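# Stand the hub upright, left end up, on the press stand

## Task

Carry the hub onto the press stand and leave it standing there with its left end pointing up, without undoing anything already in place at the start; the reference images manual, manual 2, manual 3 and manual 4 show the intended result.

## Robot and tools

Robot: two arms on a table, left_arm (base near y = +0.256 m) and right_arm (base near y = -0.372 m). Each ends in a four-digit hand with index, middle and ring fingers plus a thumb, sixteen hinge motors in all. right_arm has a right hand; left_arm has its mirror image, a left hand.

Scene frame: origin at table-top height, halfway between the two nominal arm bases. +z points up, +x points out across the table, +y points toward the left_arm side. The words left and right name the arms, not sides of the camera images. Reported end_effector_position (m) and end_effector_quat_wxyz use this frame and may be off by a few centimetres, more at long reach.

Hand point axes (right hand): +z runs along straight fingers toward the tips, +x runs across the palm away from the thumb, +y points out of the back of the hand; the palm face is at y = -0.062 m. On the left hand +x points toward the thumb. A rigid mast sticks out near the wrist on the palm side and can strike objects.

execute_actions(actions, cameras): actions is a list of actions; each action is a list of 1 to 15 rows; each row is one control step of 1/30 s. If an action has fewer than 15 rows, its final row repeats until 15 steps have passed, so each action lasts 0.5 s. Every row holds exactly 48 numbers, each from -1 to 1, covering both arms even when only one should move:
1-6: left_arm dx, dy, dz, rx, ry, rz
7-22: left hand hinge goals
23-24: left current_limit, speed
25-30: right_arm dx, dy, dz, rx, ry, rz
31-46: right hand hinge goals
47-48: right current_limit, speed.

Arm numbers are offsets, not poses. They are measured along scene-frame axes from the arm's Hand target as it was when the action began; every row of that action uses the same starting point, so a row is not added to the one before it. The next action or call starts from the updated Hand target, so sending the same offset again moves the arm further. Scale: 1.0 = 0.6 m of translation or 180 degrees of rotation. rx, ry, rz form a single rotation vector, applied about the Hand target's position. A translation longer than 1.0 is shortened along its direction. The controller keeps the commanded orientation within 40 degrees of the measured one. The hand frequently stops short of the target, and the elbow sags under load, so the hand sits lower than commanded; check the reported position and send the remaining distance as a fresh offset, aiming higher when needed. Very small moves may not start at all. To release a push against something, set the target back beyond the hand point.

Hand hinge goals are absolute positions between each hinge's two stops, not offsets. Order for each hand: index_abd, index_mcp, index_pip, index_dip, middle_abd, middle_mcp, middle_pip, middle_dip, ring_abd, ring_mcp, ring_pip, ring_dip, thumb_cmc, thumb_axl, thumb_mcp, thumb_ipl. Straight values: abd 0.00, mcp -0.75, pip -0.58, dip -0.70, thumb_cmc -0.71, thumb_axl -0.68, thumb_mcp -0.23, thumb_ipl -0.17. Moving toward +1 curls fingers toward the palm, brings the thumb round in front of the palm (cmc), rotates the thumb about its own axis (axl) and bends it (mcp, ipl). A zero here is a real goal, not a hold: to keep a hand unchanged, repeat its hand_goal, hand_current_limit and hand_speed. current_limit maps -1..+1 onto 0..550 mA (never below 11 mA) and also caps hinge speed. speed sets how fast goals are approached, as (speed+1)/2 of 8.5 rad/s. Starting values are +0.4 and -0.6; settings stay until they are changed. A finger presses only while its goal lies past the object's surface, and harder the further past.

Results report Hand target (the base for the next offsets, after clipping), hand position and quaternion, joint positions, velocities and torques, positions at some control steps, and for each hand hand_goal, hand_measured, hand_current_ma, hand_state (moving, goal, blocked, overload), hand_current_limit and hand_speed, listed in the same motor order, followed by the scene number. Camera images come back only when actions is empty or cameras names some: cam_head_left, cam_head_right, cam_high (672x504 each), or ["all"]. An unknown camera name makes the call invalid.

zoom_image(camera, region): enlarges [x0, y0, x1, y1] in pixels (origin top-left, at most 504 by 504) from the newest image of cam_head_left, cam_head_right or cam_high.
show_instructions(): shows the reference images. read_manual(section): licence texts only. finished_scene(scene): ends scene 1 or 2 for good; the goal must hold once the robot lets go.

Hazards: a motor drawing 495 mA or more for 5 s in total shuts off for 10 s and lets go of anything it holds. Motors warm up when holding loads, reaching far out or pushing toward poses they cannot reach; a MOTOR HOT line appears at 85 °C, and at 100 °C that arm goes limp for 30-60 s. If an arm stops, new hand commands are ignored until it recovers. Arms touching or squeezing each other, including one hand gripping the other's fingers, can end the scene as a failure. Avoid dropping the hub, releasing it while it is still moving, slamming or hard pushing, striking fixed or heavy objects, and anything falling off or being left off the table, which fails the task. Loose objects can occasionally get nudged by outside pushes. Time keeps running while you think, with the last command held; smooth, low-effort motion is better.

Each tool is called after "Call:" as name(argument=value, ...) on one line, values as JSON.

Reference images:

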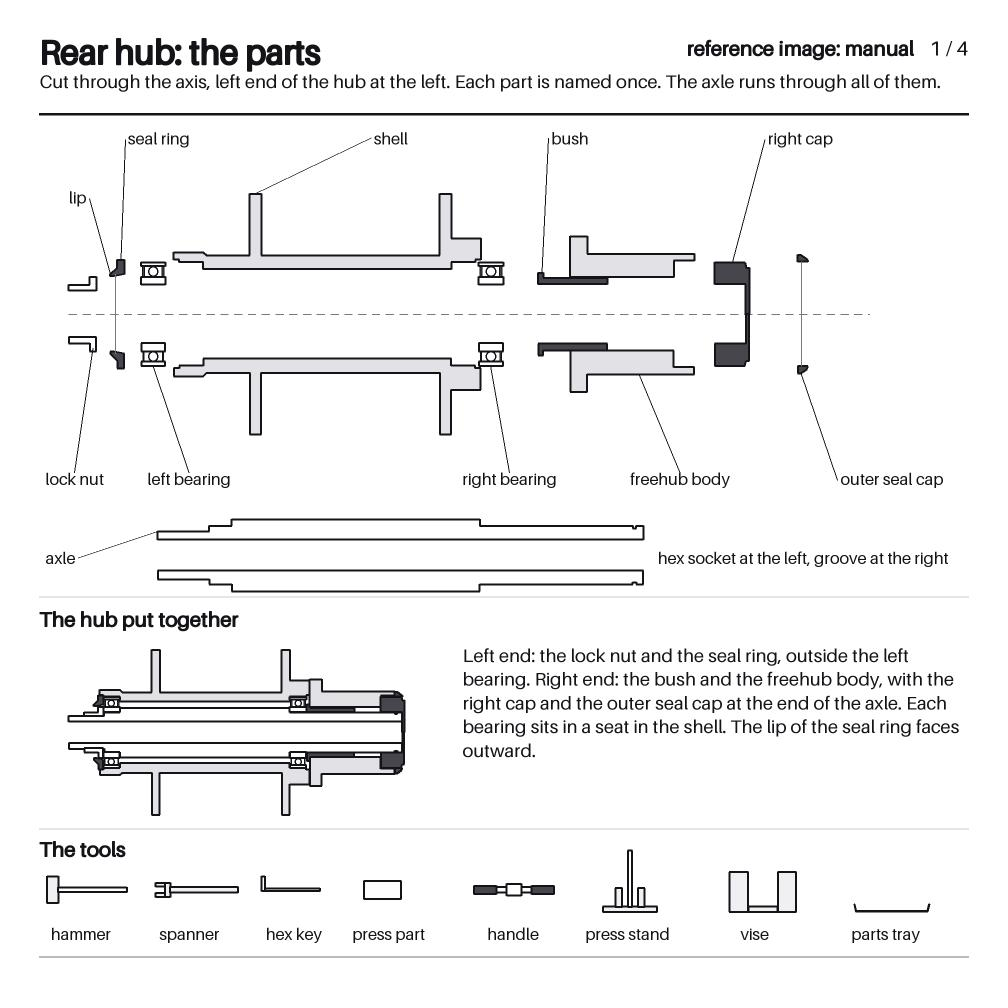

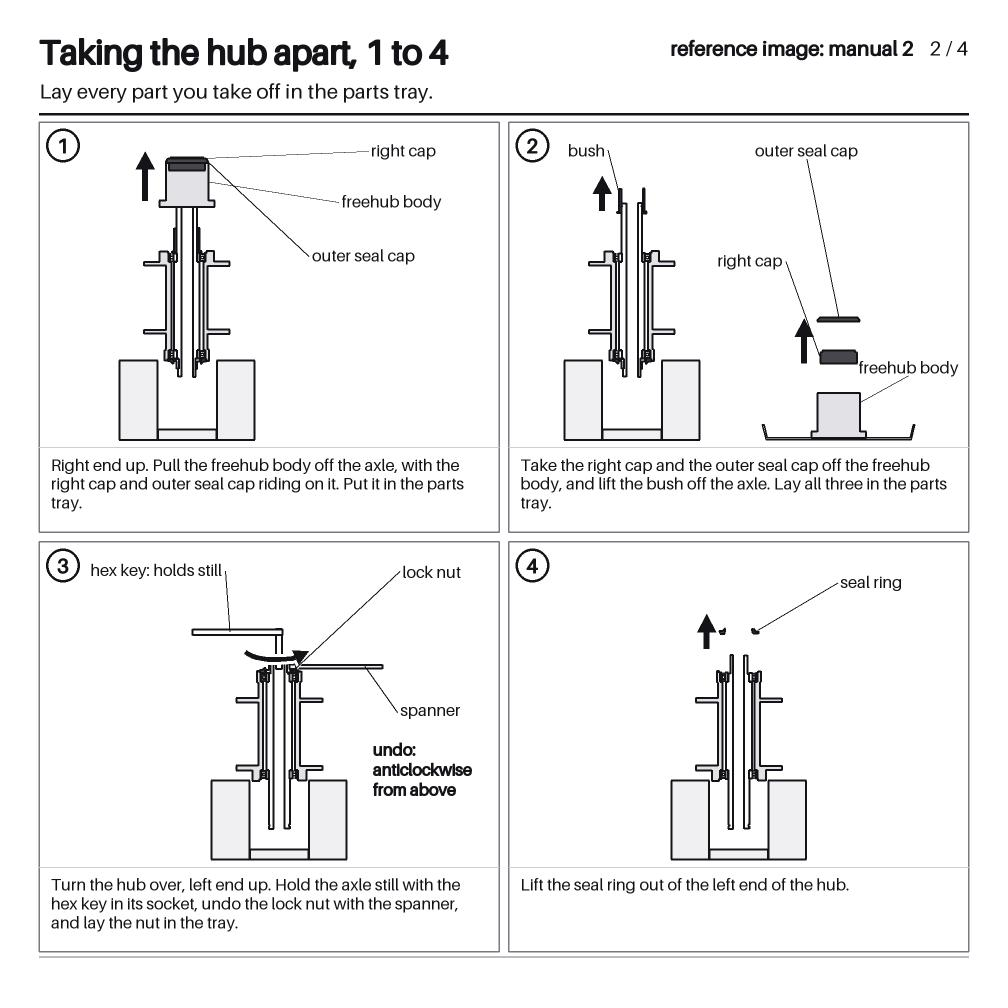

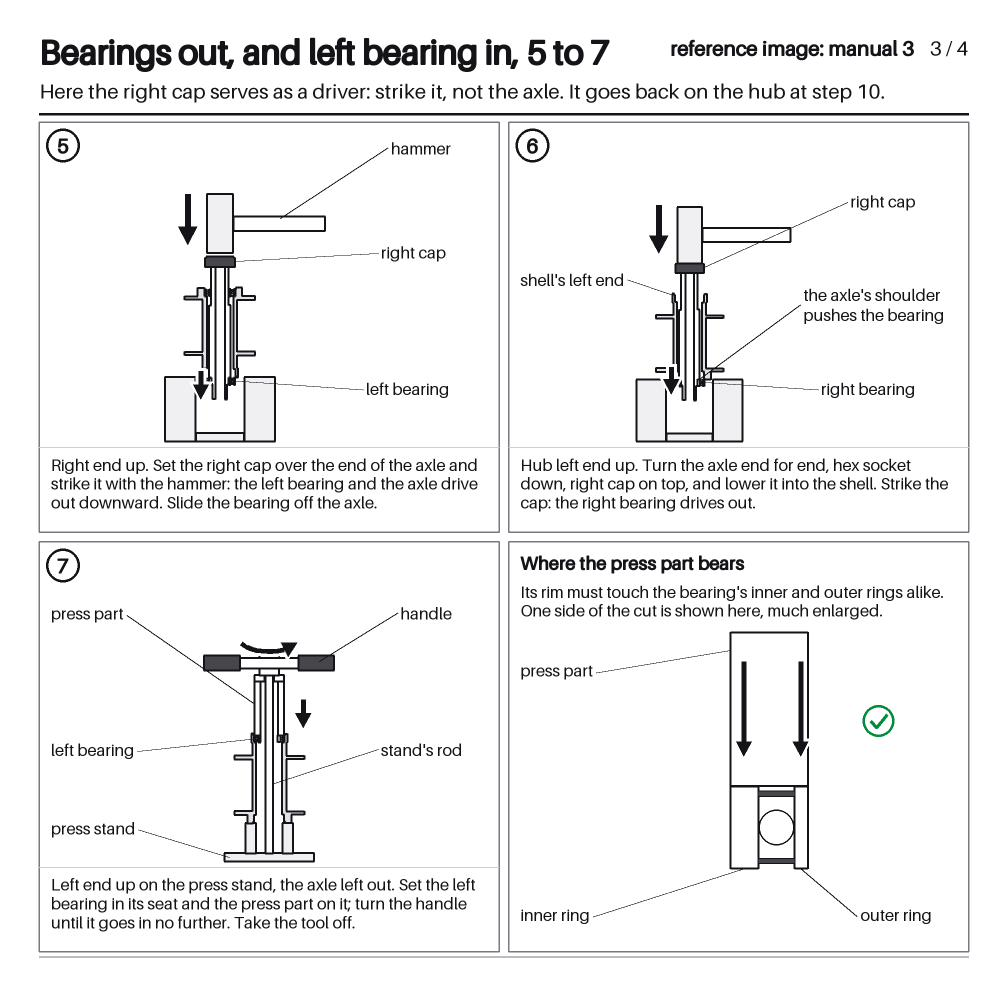

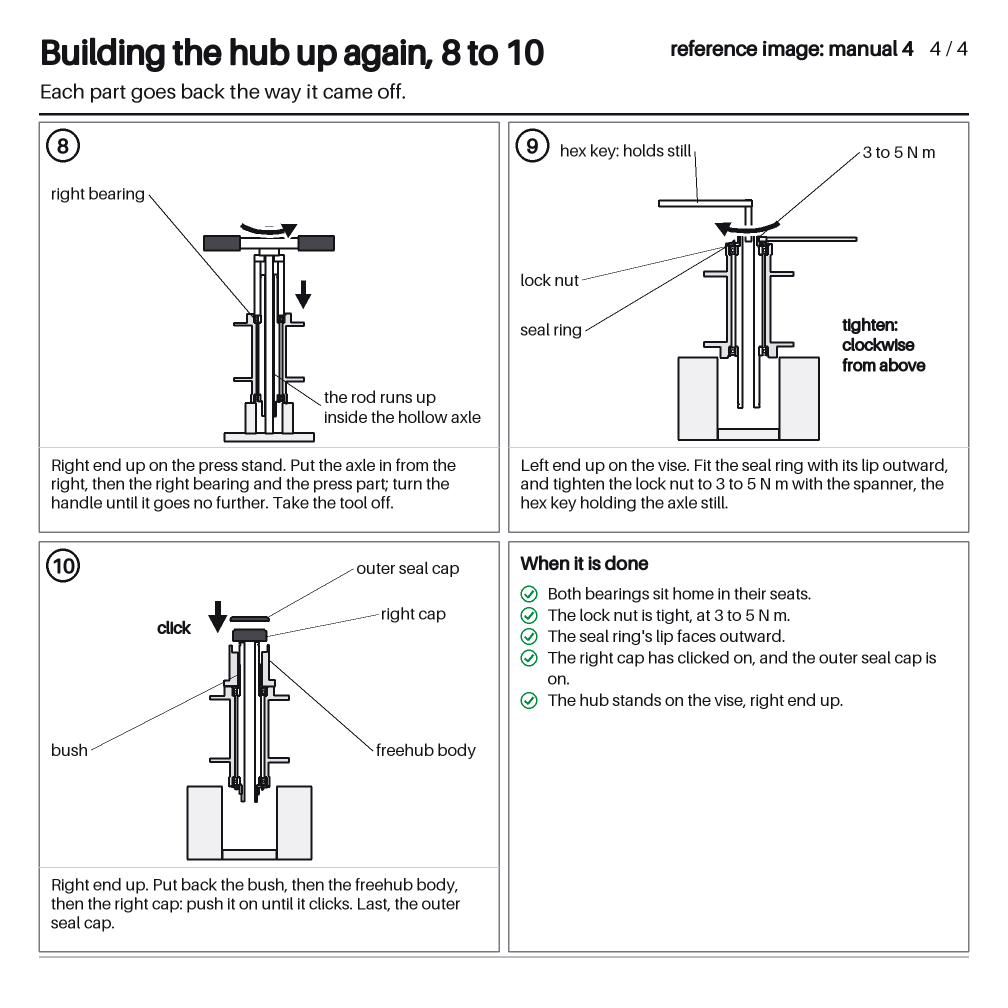

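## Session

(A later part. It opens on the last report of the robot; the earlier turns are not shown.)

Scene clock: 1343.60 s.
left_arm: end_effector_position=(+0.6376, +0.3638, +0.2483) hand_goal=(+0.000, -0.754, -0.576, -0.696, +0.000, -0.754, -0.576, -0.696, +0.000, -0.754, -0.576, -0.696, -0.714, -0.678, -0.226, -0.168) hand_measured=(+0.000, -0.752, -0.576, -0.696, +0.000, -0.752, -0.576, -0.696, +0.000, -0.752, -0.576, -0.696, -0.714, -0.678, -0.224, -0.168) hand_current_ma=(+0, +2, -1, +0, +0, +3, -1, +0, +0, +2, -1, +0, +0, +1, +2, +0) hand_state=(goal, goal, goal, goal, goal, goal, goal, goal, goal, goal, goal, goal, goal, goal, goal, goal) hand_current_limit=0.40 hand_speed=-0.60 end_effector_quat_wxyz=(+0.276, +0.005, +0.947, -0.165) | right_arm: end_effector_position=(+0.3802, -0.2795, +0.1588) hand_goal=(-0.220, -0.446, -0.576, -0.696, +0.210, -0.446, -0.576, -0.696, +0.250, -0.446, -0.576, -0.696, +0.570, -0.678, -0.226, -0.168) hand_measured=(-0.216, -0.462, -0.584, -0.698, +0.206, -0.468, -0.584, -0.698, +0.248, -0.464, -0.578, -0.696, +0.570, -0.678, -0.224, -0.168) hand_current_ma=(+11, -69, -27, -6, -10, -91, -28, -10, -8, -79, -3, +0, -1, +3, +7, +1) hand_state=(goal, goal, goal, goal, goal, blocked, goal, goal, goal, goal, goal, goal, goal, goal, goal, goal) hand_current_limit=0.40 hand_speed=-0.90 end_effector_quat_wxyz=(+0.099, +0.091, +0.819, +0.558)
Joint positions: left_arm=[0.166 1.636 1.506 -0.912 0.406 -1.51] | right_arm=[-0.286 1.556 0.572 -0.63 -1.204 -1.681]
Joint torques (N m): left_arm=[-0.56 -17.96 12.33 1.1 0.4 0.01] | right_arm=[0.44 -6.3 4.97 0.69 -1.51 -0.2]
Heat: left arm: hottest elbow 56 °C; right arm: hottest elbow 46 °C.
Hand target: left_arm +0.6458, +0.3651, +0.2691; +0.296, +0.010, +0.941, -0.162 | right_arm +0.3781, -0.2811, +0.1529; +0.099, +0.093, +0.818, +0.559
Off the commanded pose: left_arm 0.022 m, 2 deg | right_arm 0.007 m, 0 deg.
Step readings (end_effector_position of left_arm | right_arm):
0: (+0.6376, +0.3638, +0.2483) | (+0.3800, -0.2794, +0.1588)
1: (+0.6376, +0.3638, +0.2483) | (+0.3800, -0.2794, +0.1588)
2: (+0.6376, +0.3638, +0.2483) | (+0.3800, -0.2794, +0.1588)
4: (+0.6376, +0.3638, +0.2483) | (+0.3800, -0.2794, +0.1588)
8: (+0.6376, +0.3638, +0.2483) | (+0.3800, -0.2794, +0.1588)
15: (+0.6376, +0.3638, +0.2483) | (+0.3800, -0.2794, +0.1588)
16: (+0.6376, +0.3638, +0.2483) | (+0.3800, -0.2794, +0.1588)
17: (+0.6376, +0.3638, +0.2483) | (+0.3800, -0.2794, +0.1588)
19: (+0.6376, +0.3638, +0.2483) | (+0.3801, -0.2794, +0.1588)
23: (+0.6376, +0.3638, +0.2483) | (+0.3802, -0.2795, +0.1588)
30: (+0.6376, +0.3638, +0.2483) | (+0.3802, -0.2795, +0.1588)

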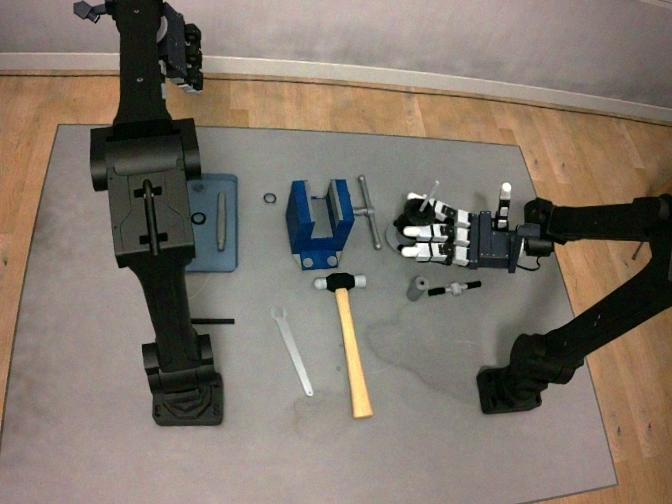

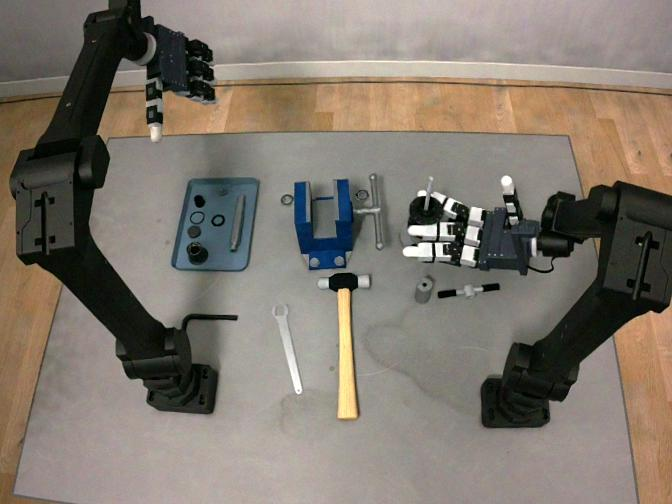

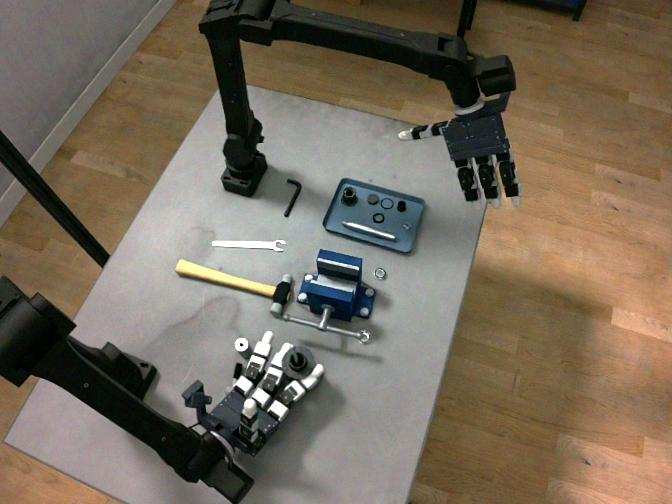

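Call:
execute_actions(actions=[[[0,0,0,0,0,0, 0,-0.754,-0.576,-0.696, 0,-0.754,-0.576,-0.696, 0,-0.754,-0.576,-0.696, -0.714,-0.678,-0.226,-0.168, 0.4,-0.6, -0.006,-0.022,0.0075,0,0,0, -0.22,-0.445,-0.576,-0.696, 0.21,-0.445,-0.576,-0.696, 0.25,-0.445,-0.576,-0.696, 0.571,-0.678,-0.226,-0.168, 0.4,-0.6]]], cameras=["all"])

Call:
zoom_image(camera="cam_high", region=[250, 330, 330, 410])

Call:
zoom_image(camera="cam_head_right", region=[390, 170, 470, 250])

Scene clock: 1368.93 s.
left_arm: end_effector_position=(+0.6376, +0.3638, +0.2483) hand_goal=(+0.000, -0.754, -0.576, -0.696, +0.000, -0.754, -0.576, -0.696, +0.000, -0.754, -0.576, -0.696, -0.714, -0.678, -0.226, -0.168) hand_measured=(+0.000, -0.752, -0.576, -0.696, +0.000, -0.752, -0.576, -0.696, +0.000, -0.752, -0.576, -0.696, -0.714, -0.678, -0.224, -0.168) hand_current_ma=(+0, +2, -1, +0, +0, +3, -1, +0, +0, +2, -1, +0, +0, +1, +2, +0) hand_state=(goal, goal, goal, goal, goal, goal, goal, goal, goal, goal, goal, goal, goal, goal, goal, goal) hand_current_limit=0.40 hand_speed=-0.60 end_effector_quat_wxyz=(+0.276, +0.005, +0.947, -0.165) | right_arm: end_effector_position=(+0.3689, -0.2898, +0.1586) hand_goal=(-0.220, -0.446, -0.576, -0.696, +0.210, -0.446, -0.576, -0.696, +0.250, -0.446, -0.576, -0.696, +0.570, -0.678, -0.226, -0.168) hand_measured=(-0.224, -0.462, -0.582, -0.698, +0.206, -0.466, -0.584, -0.698, +0.248, -0.464, -0.578, -0.696, +0.570, -0.678, -0.224, -0.168) hand_current_ma=(-10, -69, -25, -6, -10, -89, -28, -10, -7, -79, -3, +0, -1, +3, +7, +1) hand_state=(goal, goal, goal, goal, goal, blocked, goal, goal, goal, goal, goal, goal, goal, goal, goal, goal) hand_current_limit=0.40 hand_speed=-0.60 end_effector_quat_wxyz=(+0.097, +0.095, +0.817, +0.560)
Joint positions: left_arm=[0.166 1.636 1.506 -0.912 0.406 -1.51] | right_arm=[-0.332 1.563 0.572 -0.742 -1.204 -1.799]
Joint torques (N m): left_arm=[-0.5 -17.96 12.29 1.09 0.39 0.02] | right_arm=[0.44 -6.01 6.99 -0.53 -1.26 -0.25]
Heat: left arm: hottest elbow 56 °C; right arm: hottest elbow 46 °C.
Hand target: left_arm +0.6458, +0.3651, +0.2691; +0.296, +0.010, +0.941, -0.162 | right_arm +0.3745, -0.2943, +0.1574; +0.099, +0.093, +0.818, +0.558
Off the commanded pose: left_arm 0.022 m, 2 deg | right_arm 0.007 m, 0 deg.
Step readings (end_effector_position of left_arm | right_arm):
0: (+0.6376, +0.3638, +0.2483) | (+0.3802, -0.2795, +0.1588)
1: (+0.6376, +0.3638, +0.2483) | (+0.3802, -0.2794, +0.1588)
2: (+0.6376, +0.3638, +0.2483) | (+0.3798, -0.2802, +0.1589)
4: (+0.6376, +0.3638, +0.2483) | (+0.3779, -0.2825, +0.1591)
8: (+0.6376, +0.3638, +0.2483) | (+0.3748, -0.2890, +0.1594)
15: (+0.6376, +0.3638, +0.2483) | (+0.3707, -0.2904, +0.1588)

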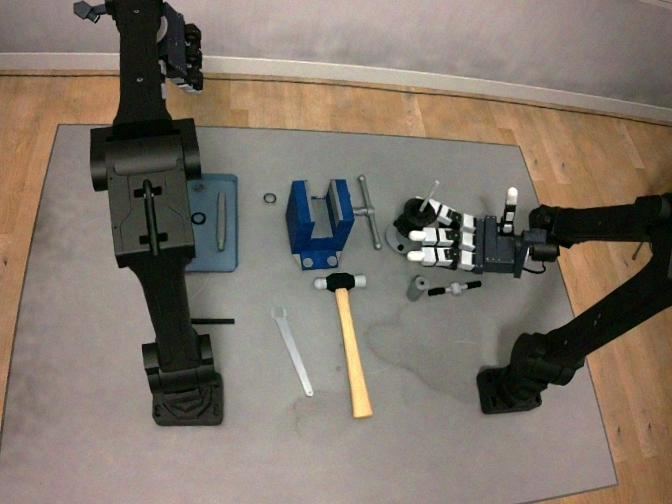

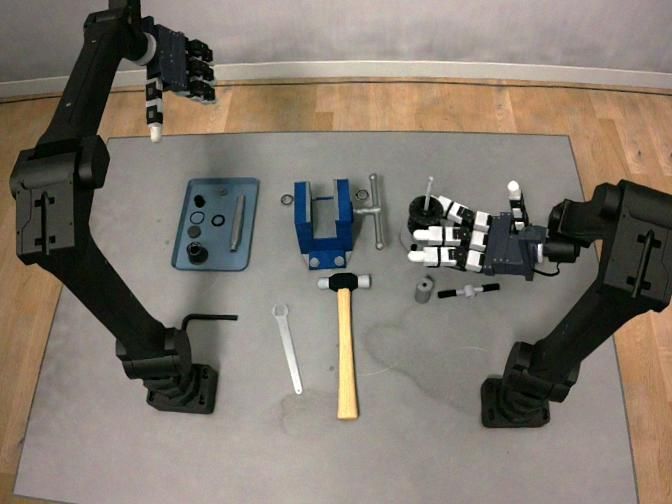

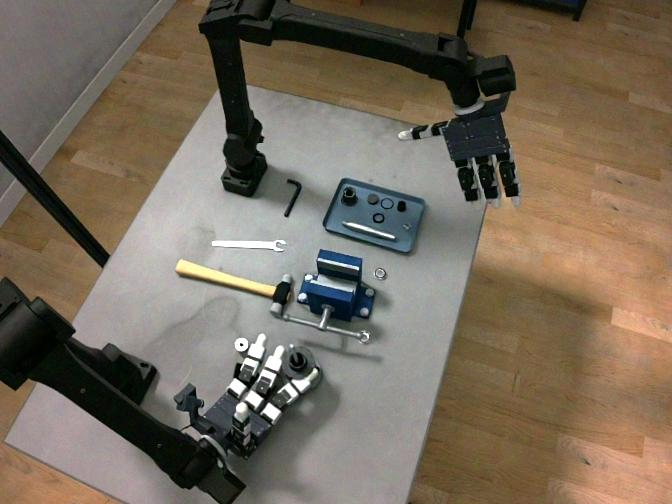

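Scaled by 6.300 from the camera's 672x504 image, which has a finer 960x720 frame.

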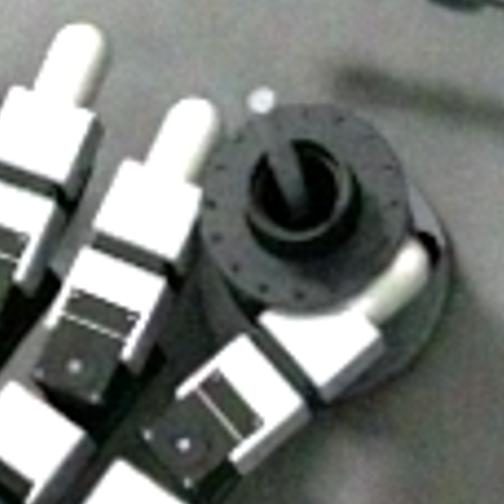

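Scaled by 6.300 from the camera's 672x504 image, which has a finer 960x720 frame.

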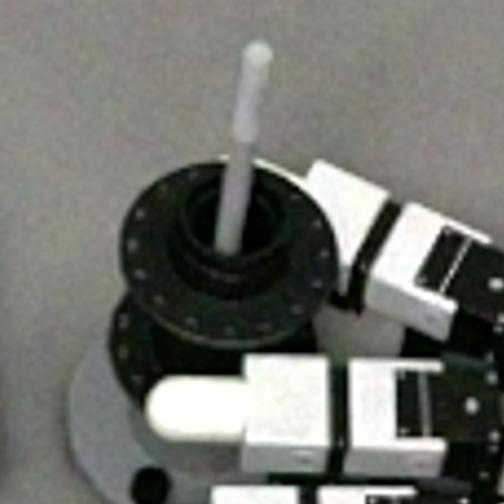

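Call:
execute_actions(actions=[[[0,0,0,0,0,0, 0,-0.754,-0.576,-0.696, 0,-0.754,-0.576,-0.696, 0,-0.754,-0.576,-0.696, -0.714,-0.678,-0.226,-0.168, 0.4,-0.6, 0.002,-0.033,0.001,0,0,0, -0.22,-0.445,-0.576,-0.696, 0.21,-0.445,-0.576,-0.696, 0.25,-0.445,-0.576,-0.696, 0.571,-0.678,-0.226,-0.168, 0.4,-0.6]]], cameras=["cam_high","cam_head_right"])

Call:
zoom_image(camera="cam_high", region=[250, 330, 330, 410])

Scene clock: 1387.03 s.
left_arm: end_effector_position=(+0.6376, +0.3638, +0.2483) hand_goal=(+0.000, -0.754, -0.576, -0.696, +0.000, -0.754, -0.576, -0.696, +0.000, -0.754, -0.576, -0.696, -0.714, -0.678, -0.226, -0.168) hand_measured=(+0.000, -0.752, -0.576, -0.696, +0.000, -0.752, -0.576, -0.696, +0.000, -0.752, -0.576, -0.696, -0.714, -0.678, -0.224, -0.168) hand_current_ma=(+0, +2, -1, +0, +0, +3, -1, +0, +0, +2, -1, +0, +0, +1, +2, +0) hand_state=(goal, goal, goal, goal, goal, goal, goal, goal, goal, goal, goal, goal, goal, goal, goal, goal) hand_current_limit=0.40 hand_speed=-0.60 end_effector_quat_wxyz=(+0.276, +0.005, +0.947, -0.165) | right_arm: end_effector_position=(+0.3676, -0.3085, +0.1580) hand_goal=(-0.220, -0.446, -0.576, -0.696, +0.210, -0.446, -0.576, -0.696, +0.250, -0.446, -0.576, -0.696, +0.570, -0.678, -0.226, -0.168) hand_measured=(-0.224, -0.462, -0.582, -0.698, +0.206, -0.466, -0.584, -0.698, +0.248, -0.464, -0.578, -0.696, +0.570, -0.678, -0.224, -0.168) hand_current_ma=(-9, -69, -24, -6, -10, -88, -27, -10, -7, -79, -3, +0, -1, +3, +7, +1) hand_state=(goal, goal, goal, goal, goal, blocked, goal, goal, goal, goal, goal, goal, goal, goal, goal, goal) hand_current_limit=0.40 hand_speed=-0.60 end_effector_quat_wxyz=(+0.095, +0.097, +0.817, +0.561)
Joint positions: left_arm=[0.166 1.636 1.506 -0.912 0.406 -1.51] | right_arm=[-0.394 1.607 0.616 -0.896 -1.19 -1.96]
Joint torques (N m): left_arm=[-0.62 -17.9 12.27 1.11 0.4 0.03] | right_arm=[0.5 -6.36 7.41 -0.79 -1.19 -0.22]
Heat: left arm: hottest elbow 56 °C; right arm: hottest elbow 46 °C.
Hand target: left_arm +0.6458, +0.3651, +0.2691; +0.296, +0.010, +0.941, -0.162 | right_arm +0.3757, -0.3141, +0.1580; +0.099, +0.093, +0.818, +0.559
Off the commanded pose: left_arm 0.022 m, 2 deg | right_arm 0.010 m, 1 deg.
Step readings (end_effector_position of left_arm | right_arm):
0: (+0.6376, +0.3638, +0.2483) | (+0.3689, -0.2898, +0.1586)
1: (+0.6376, +0.3638, +0.2483) | (+0.3687, -0.2899, +0.1585)
2: (+0.6376, +0.3638, +0.2483) | (+0.3686, -0.2910, +0.1588)
4: (+0.6376, +0.3638, +0.2483) | (+0.3681, -0.2951, +0.1585)
8: (+0.6376, +0.3638, +0.2483) | (+0.3690, -0.3058, +0.1566)
15: (+0.6376, +0.3638, +0.2483) | (+0.3695, -0.3092, +0.1577)
Images, in order (width x height): cam_head_right 672x504, cam_high 672x504.

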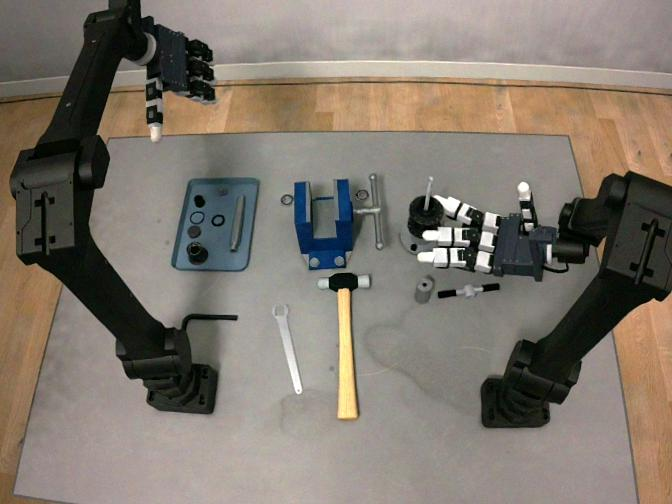

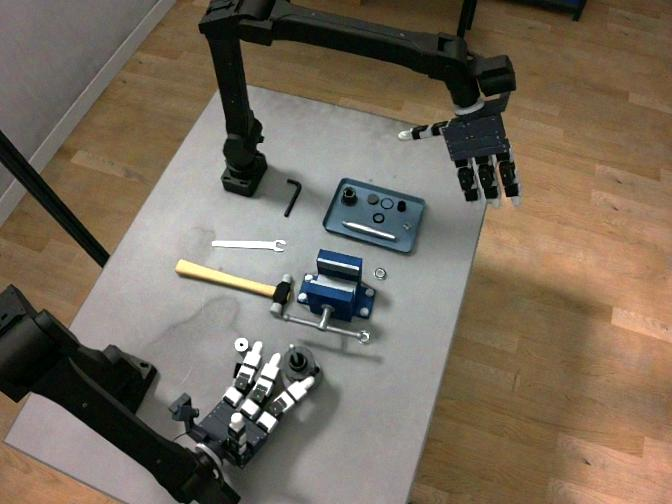

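Scaled by 6.300 from the camera's 672x504 image, which has a finer 960x720 frame.

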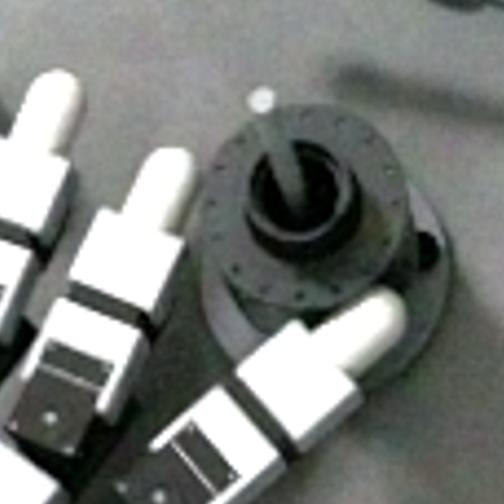

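Call:
execute_actions(actions=[[[0,0,0,0,0,0, 0,-0.754,-0.576,-0.696, 0,-0.754,-0.576,-0.696, 0,-0.754,-0.576,-0.696, -0.714,-0.678,-0.226,-0.168, 0.4,-0.6, 0,-0.04,0.001,0,0,0, -0.22,-0.445,-0.576,-0.696, 0.21,-0.445,-0.576,-0.696, 0.25,-0.445,-0.576,-0.696, 0.571,-0.678,-0.226,-0.168, 0.4,-0.6]],[[0,0,0,0,0,0, 0,-0.754,-0.576,-0.696, 0,-0.754,-0.576,-0.696, 0,-0.754,-0.576,-0.696, -0.714,-0.678,-0.226,-0.168, 0.4,-0.6, 0,-0.05,0.001,0,0,0, -0.22,-0.445,-0.576,-0.696, 0.21,-0.445,-0.576,-0.696, 0.25,-0.445,-0.576,-0.696, 0.571,-0.678,-0.226,-0.168, 0.4,-0.6]]], cameras=["cam_high","cam_head_right"])

Call:
zoom_image(camera="cam_high", region=[250, 330, 330, 410])

Scene clock: 1410.50 s.
left_arm: end_effector_position=(+0.6376, +0.3638, +0.2483) hand_goal=(+0.000, -0.754, -0.576, -0.696, +0.000, -0.754, -0.576, -0.696, +0.000, -0.754, -0.576, -0.696, -0.714, -0.678, -0.226, -0.168) hand_measured=(+0.000, -0.752, -0.576, -0.696, +0.000, -0.752, -0.576, -0.696, +0.000, -0.752, -0.576, -0.696, -0.714, -0.678, -0.224, -0.168) hand_current_ma=(+0, +2, -1, +0, +0, +3, -1, +0, +0, +2, -1, +0, +0, +1, +2, +0) hand_state=(goal, goal, goal, goal, goal, goal, goal, goal, goal, goal, goal, goal, goal, goal, goal, goal) hand_current_limit=0.40 hand_speed=-0.60 end_effector_quat_wxyz=(+0.276, +0.005, +0.947, -0.165) | right_arm: end_effector_position=(+0.3701, -0.3618, +0.1549) hand_goal=(-0.220, -0.446, -0.576, -0.696, +0.210, -0.446, -0.576, -0.696, +0.250, -0.446, -0.576, -0.696, +0.570, -0.678, -0.226, -0.168) hand_measured=(-0.222, -0.462, -0.582, -0.698, +0.206, -0.466, -0.584, -0.698, +0.248, -0.464, -0.578, -0.696, +0.570, -0.678, -0.224, -0.168) hand_current_ma=(-7, -69, -24, -6, -9, -86, -27, -10, -7, -79, -3, +0, -1, +3, +7, +1) hand_state=(goal, goal, goal, goal, goal, blocked, goal, goal, goal, goal, goal, goal, goal, goal, goal, goal) hand_current_limit=0.40 hand_speed=-0.60 end_effector_quat_wxyz=(+0.107, +0.141, +0.821, +0.543)
Joint positions: left_arm=[0.166 1.636 1.506 -0.912 0.406 -1.51] | right_arm=[-0.555 1.644 0.671 -1.052 -1.125 -2.092]
Joint torques (N m): left_arm=[-0.62 -17.96 12.3 1.09 0.39 0.03] | right_arm=[0.73 -8.35 7.09 -1.16 -1.09 -0.23]
Heat: left arm: hottest elbow 57 °C; right arm: hottest elbow 48 °C.
Hand target: left_arm +0.6458, +0.3651, +0.2691; +0.296, +0.010, +0.941, -0.162 | right_arm +0.3757, -0.3682, +0.1592; +0.099, +0.093, +0.818, +0.559
Off the commanded pose: left_arm 0.022 m, 2 deg | right_arm 0.009 m, 6 deg.
joint sent to its limit (right arm) — joint 6 (wrist roll), lower limit. The joint targets are off in orientation, not in position.
Step readings (end_effector_position of left_arm | right_arm):
0: (+0.6376, +0.3638, +0.2483) | (+0.3675, -0.3085, +0.1581)
1: (+0.6376, +0.3638, +0.2483) | (+0.3674, -0.3085, +0.1580)
2: (+0.6376, +0.3638, +0.2483) | (+0.3673, -0.3097, +0.1581)
4: (+0.6376, +0.3638, +0.2483) | (+0.3675, -0.3143, +0.1582)
8: (+0.6376, +0.3638, +0.2483) | (+0.3705, -0.3289, +0.1575)
15: (+0.6376, +0.3638, +0.2483) | (+0.3703, -0.3332, +0.1587)
16: (+0.6376, +0.3638, +0.2483) | (+0.3700, -0.3331, +0.1586)
17: (+0.6376, +0.3638, +0.2483) | (+0.3697, -0.3344, +0.1579)
19: (+0.6376, +0.3638, +0.2483) | (+0.3688, -0.3391, +0.1561)
23: (+0.6376, +0.3638, +0.2483) | (+0.3689, -0.3556, +0.1546)
30: (+0.6376, +0.3638, +0.2483) | (+0.3702, -0.3619, +0.1550)
Images, in order (width x height): cam_head_right 672x504, cam_high 672x504.

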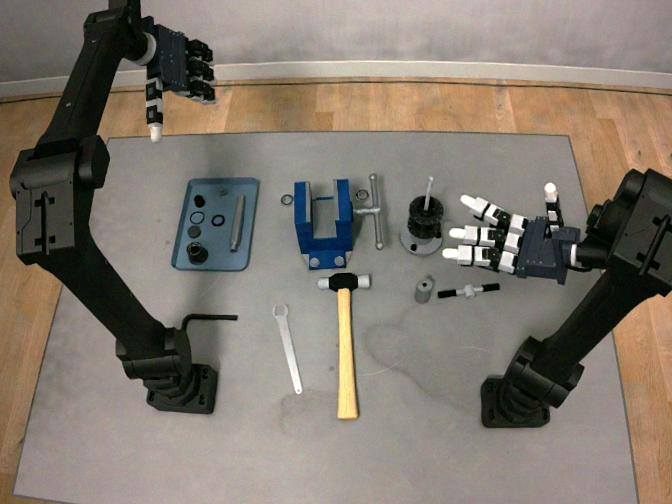

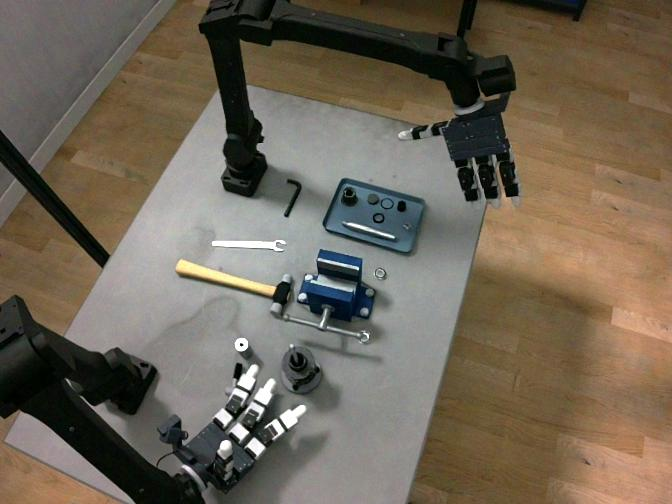

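Scaled by 6.300 from the camera's 672x504 image, which has a finer 960x720 frame.

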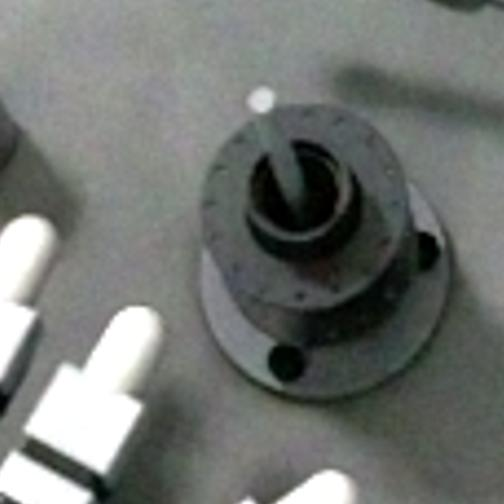

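Call:
zoom_image(camera="cam_head_right", region=[385, 170, 465, 260])

Scaled by 5.600 from the camera's 672x504 image, which has a finer 960x720 frame.

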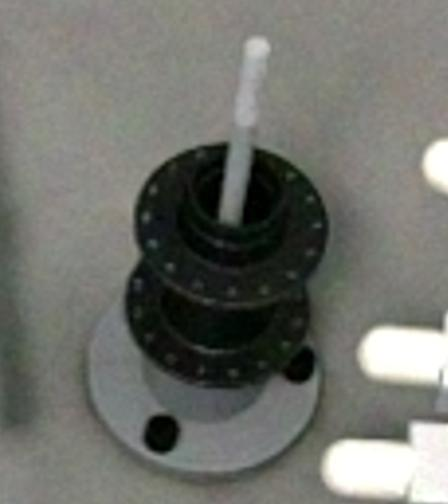

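Call:
finished_scene(scene=1)

The scene is finished: the task was done.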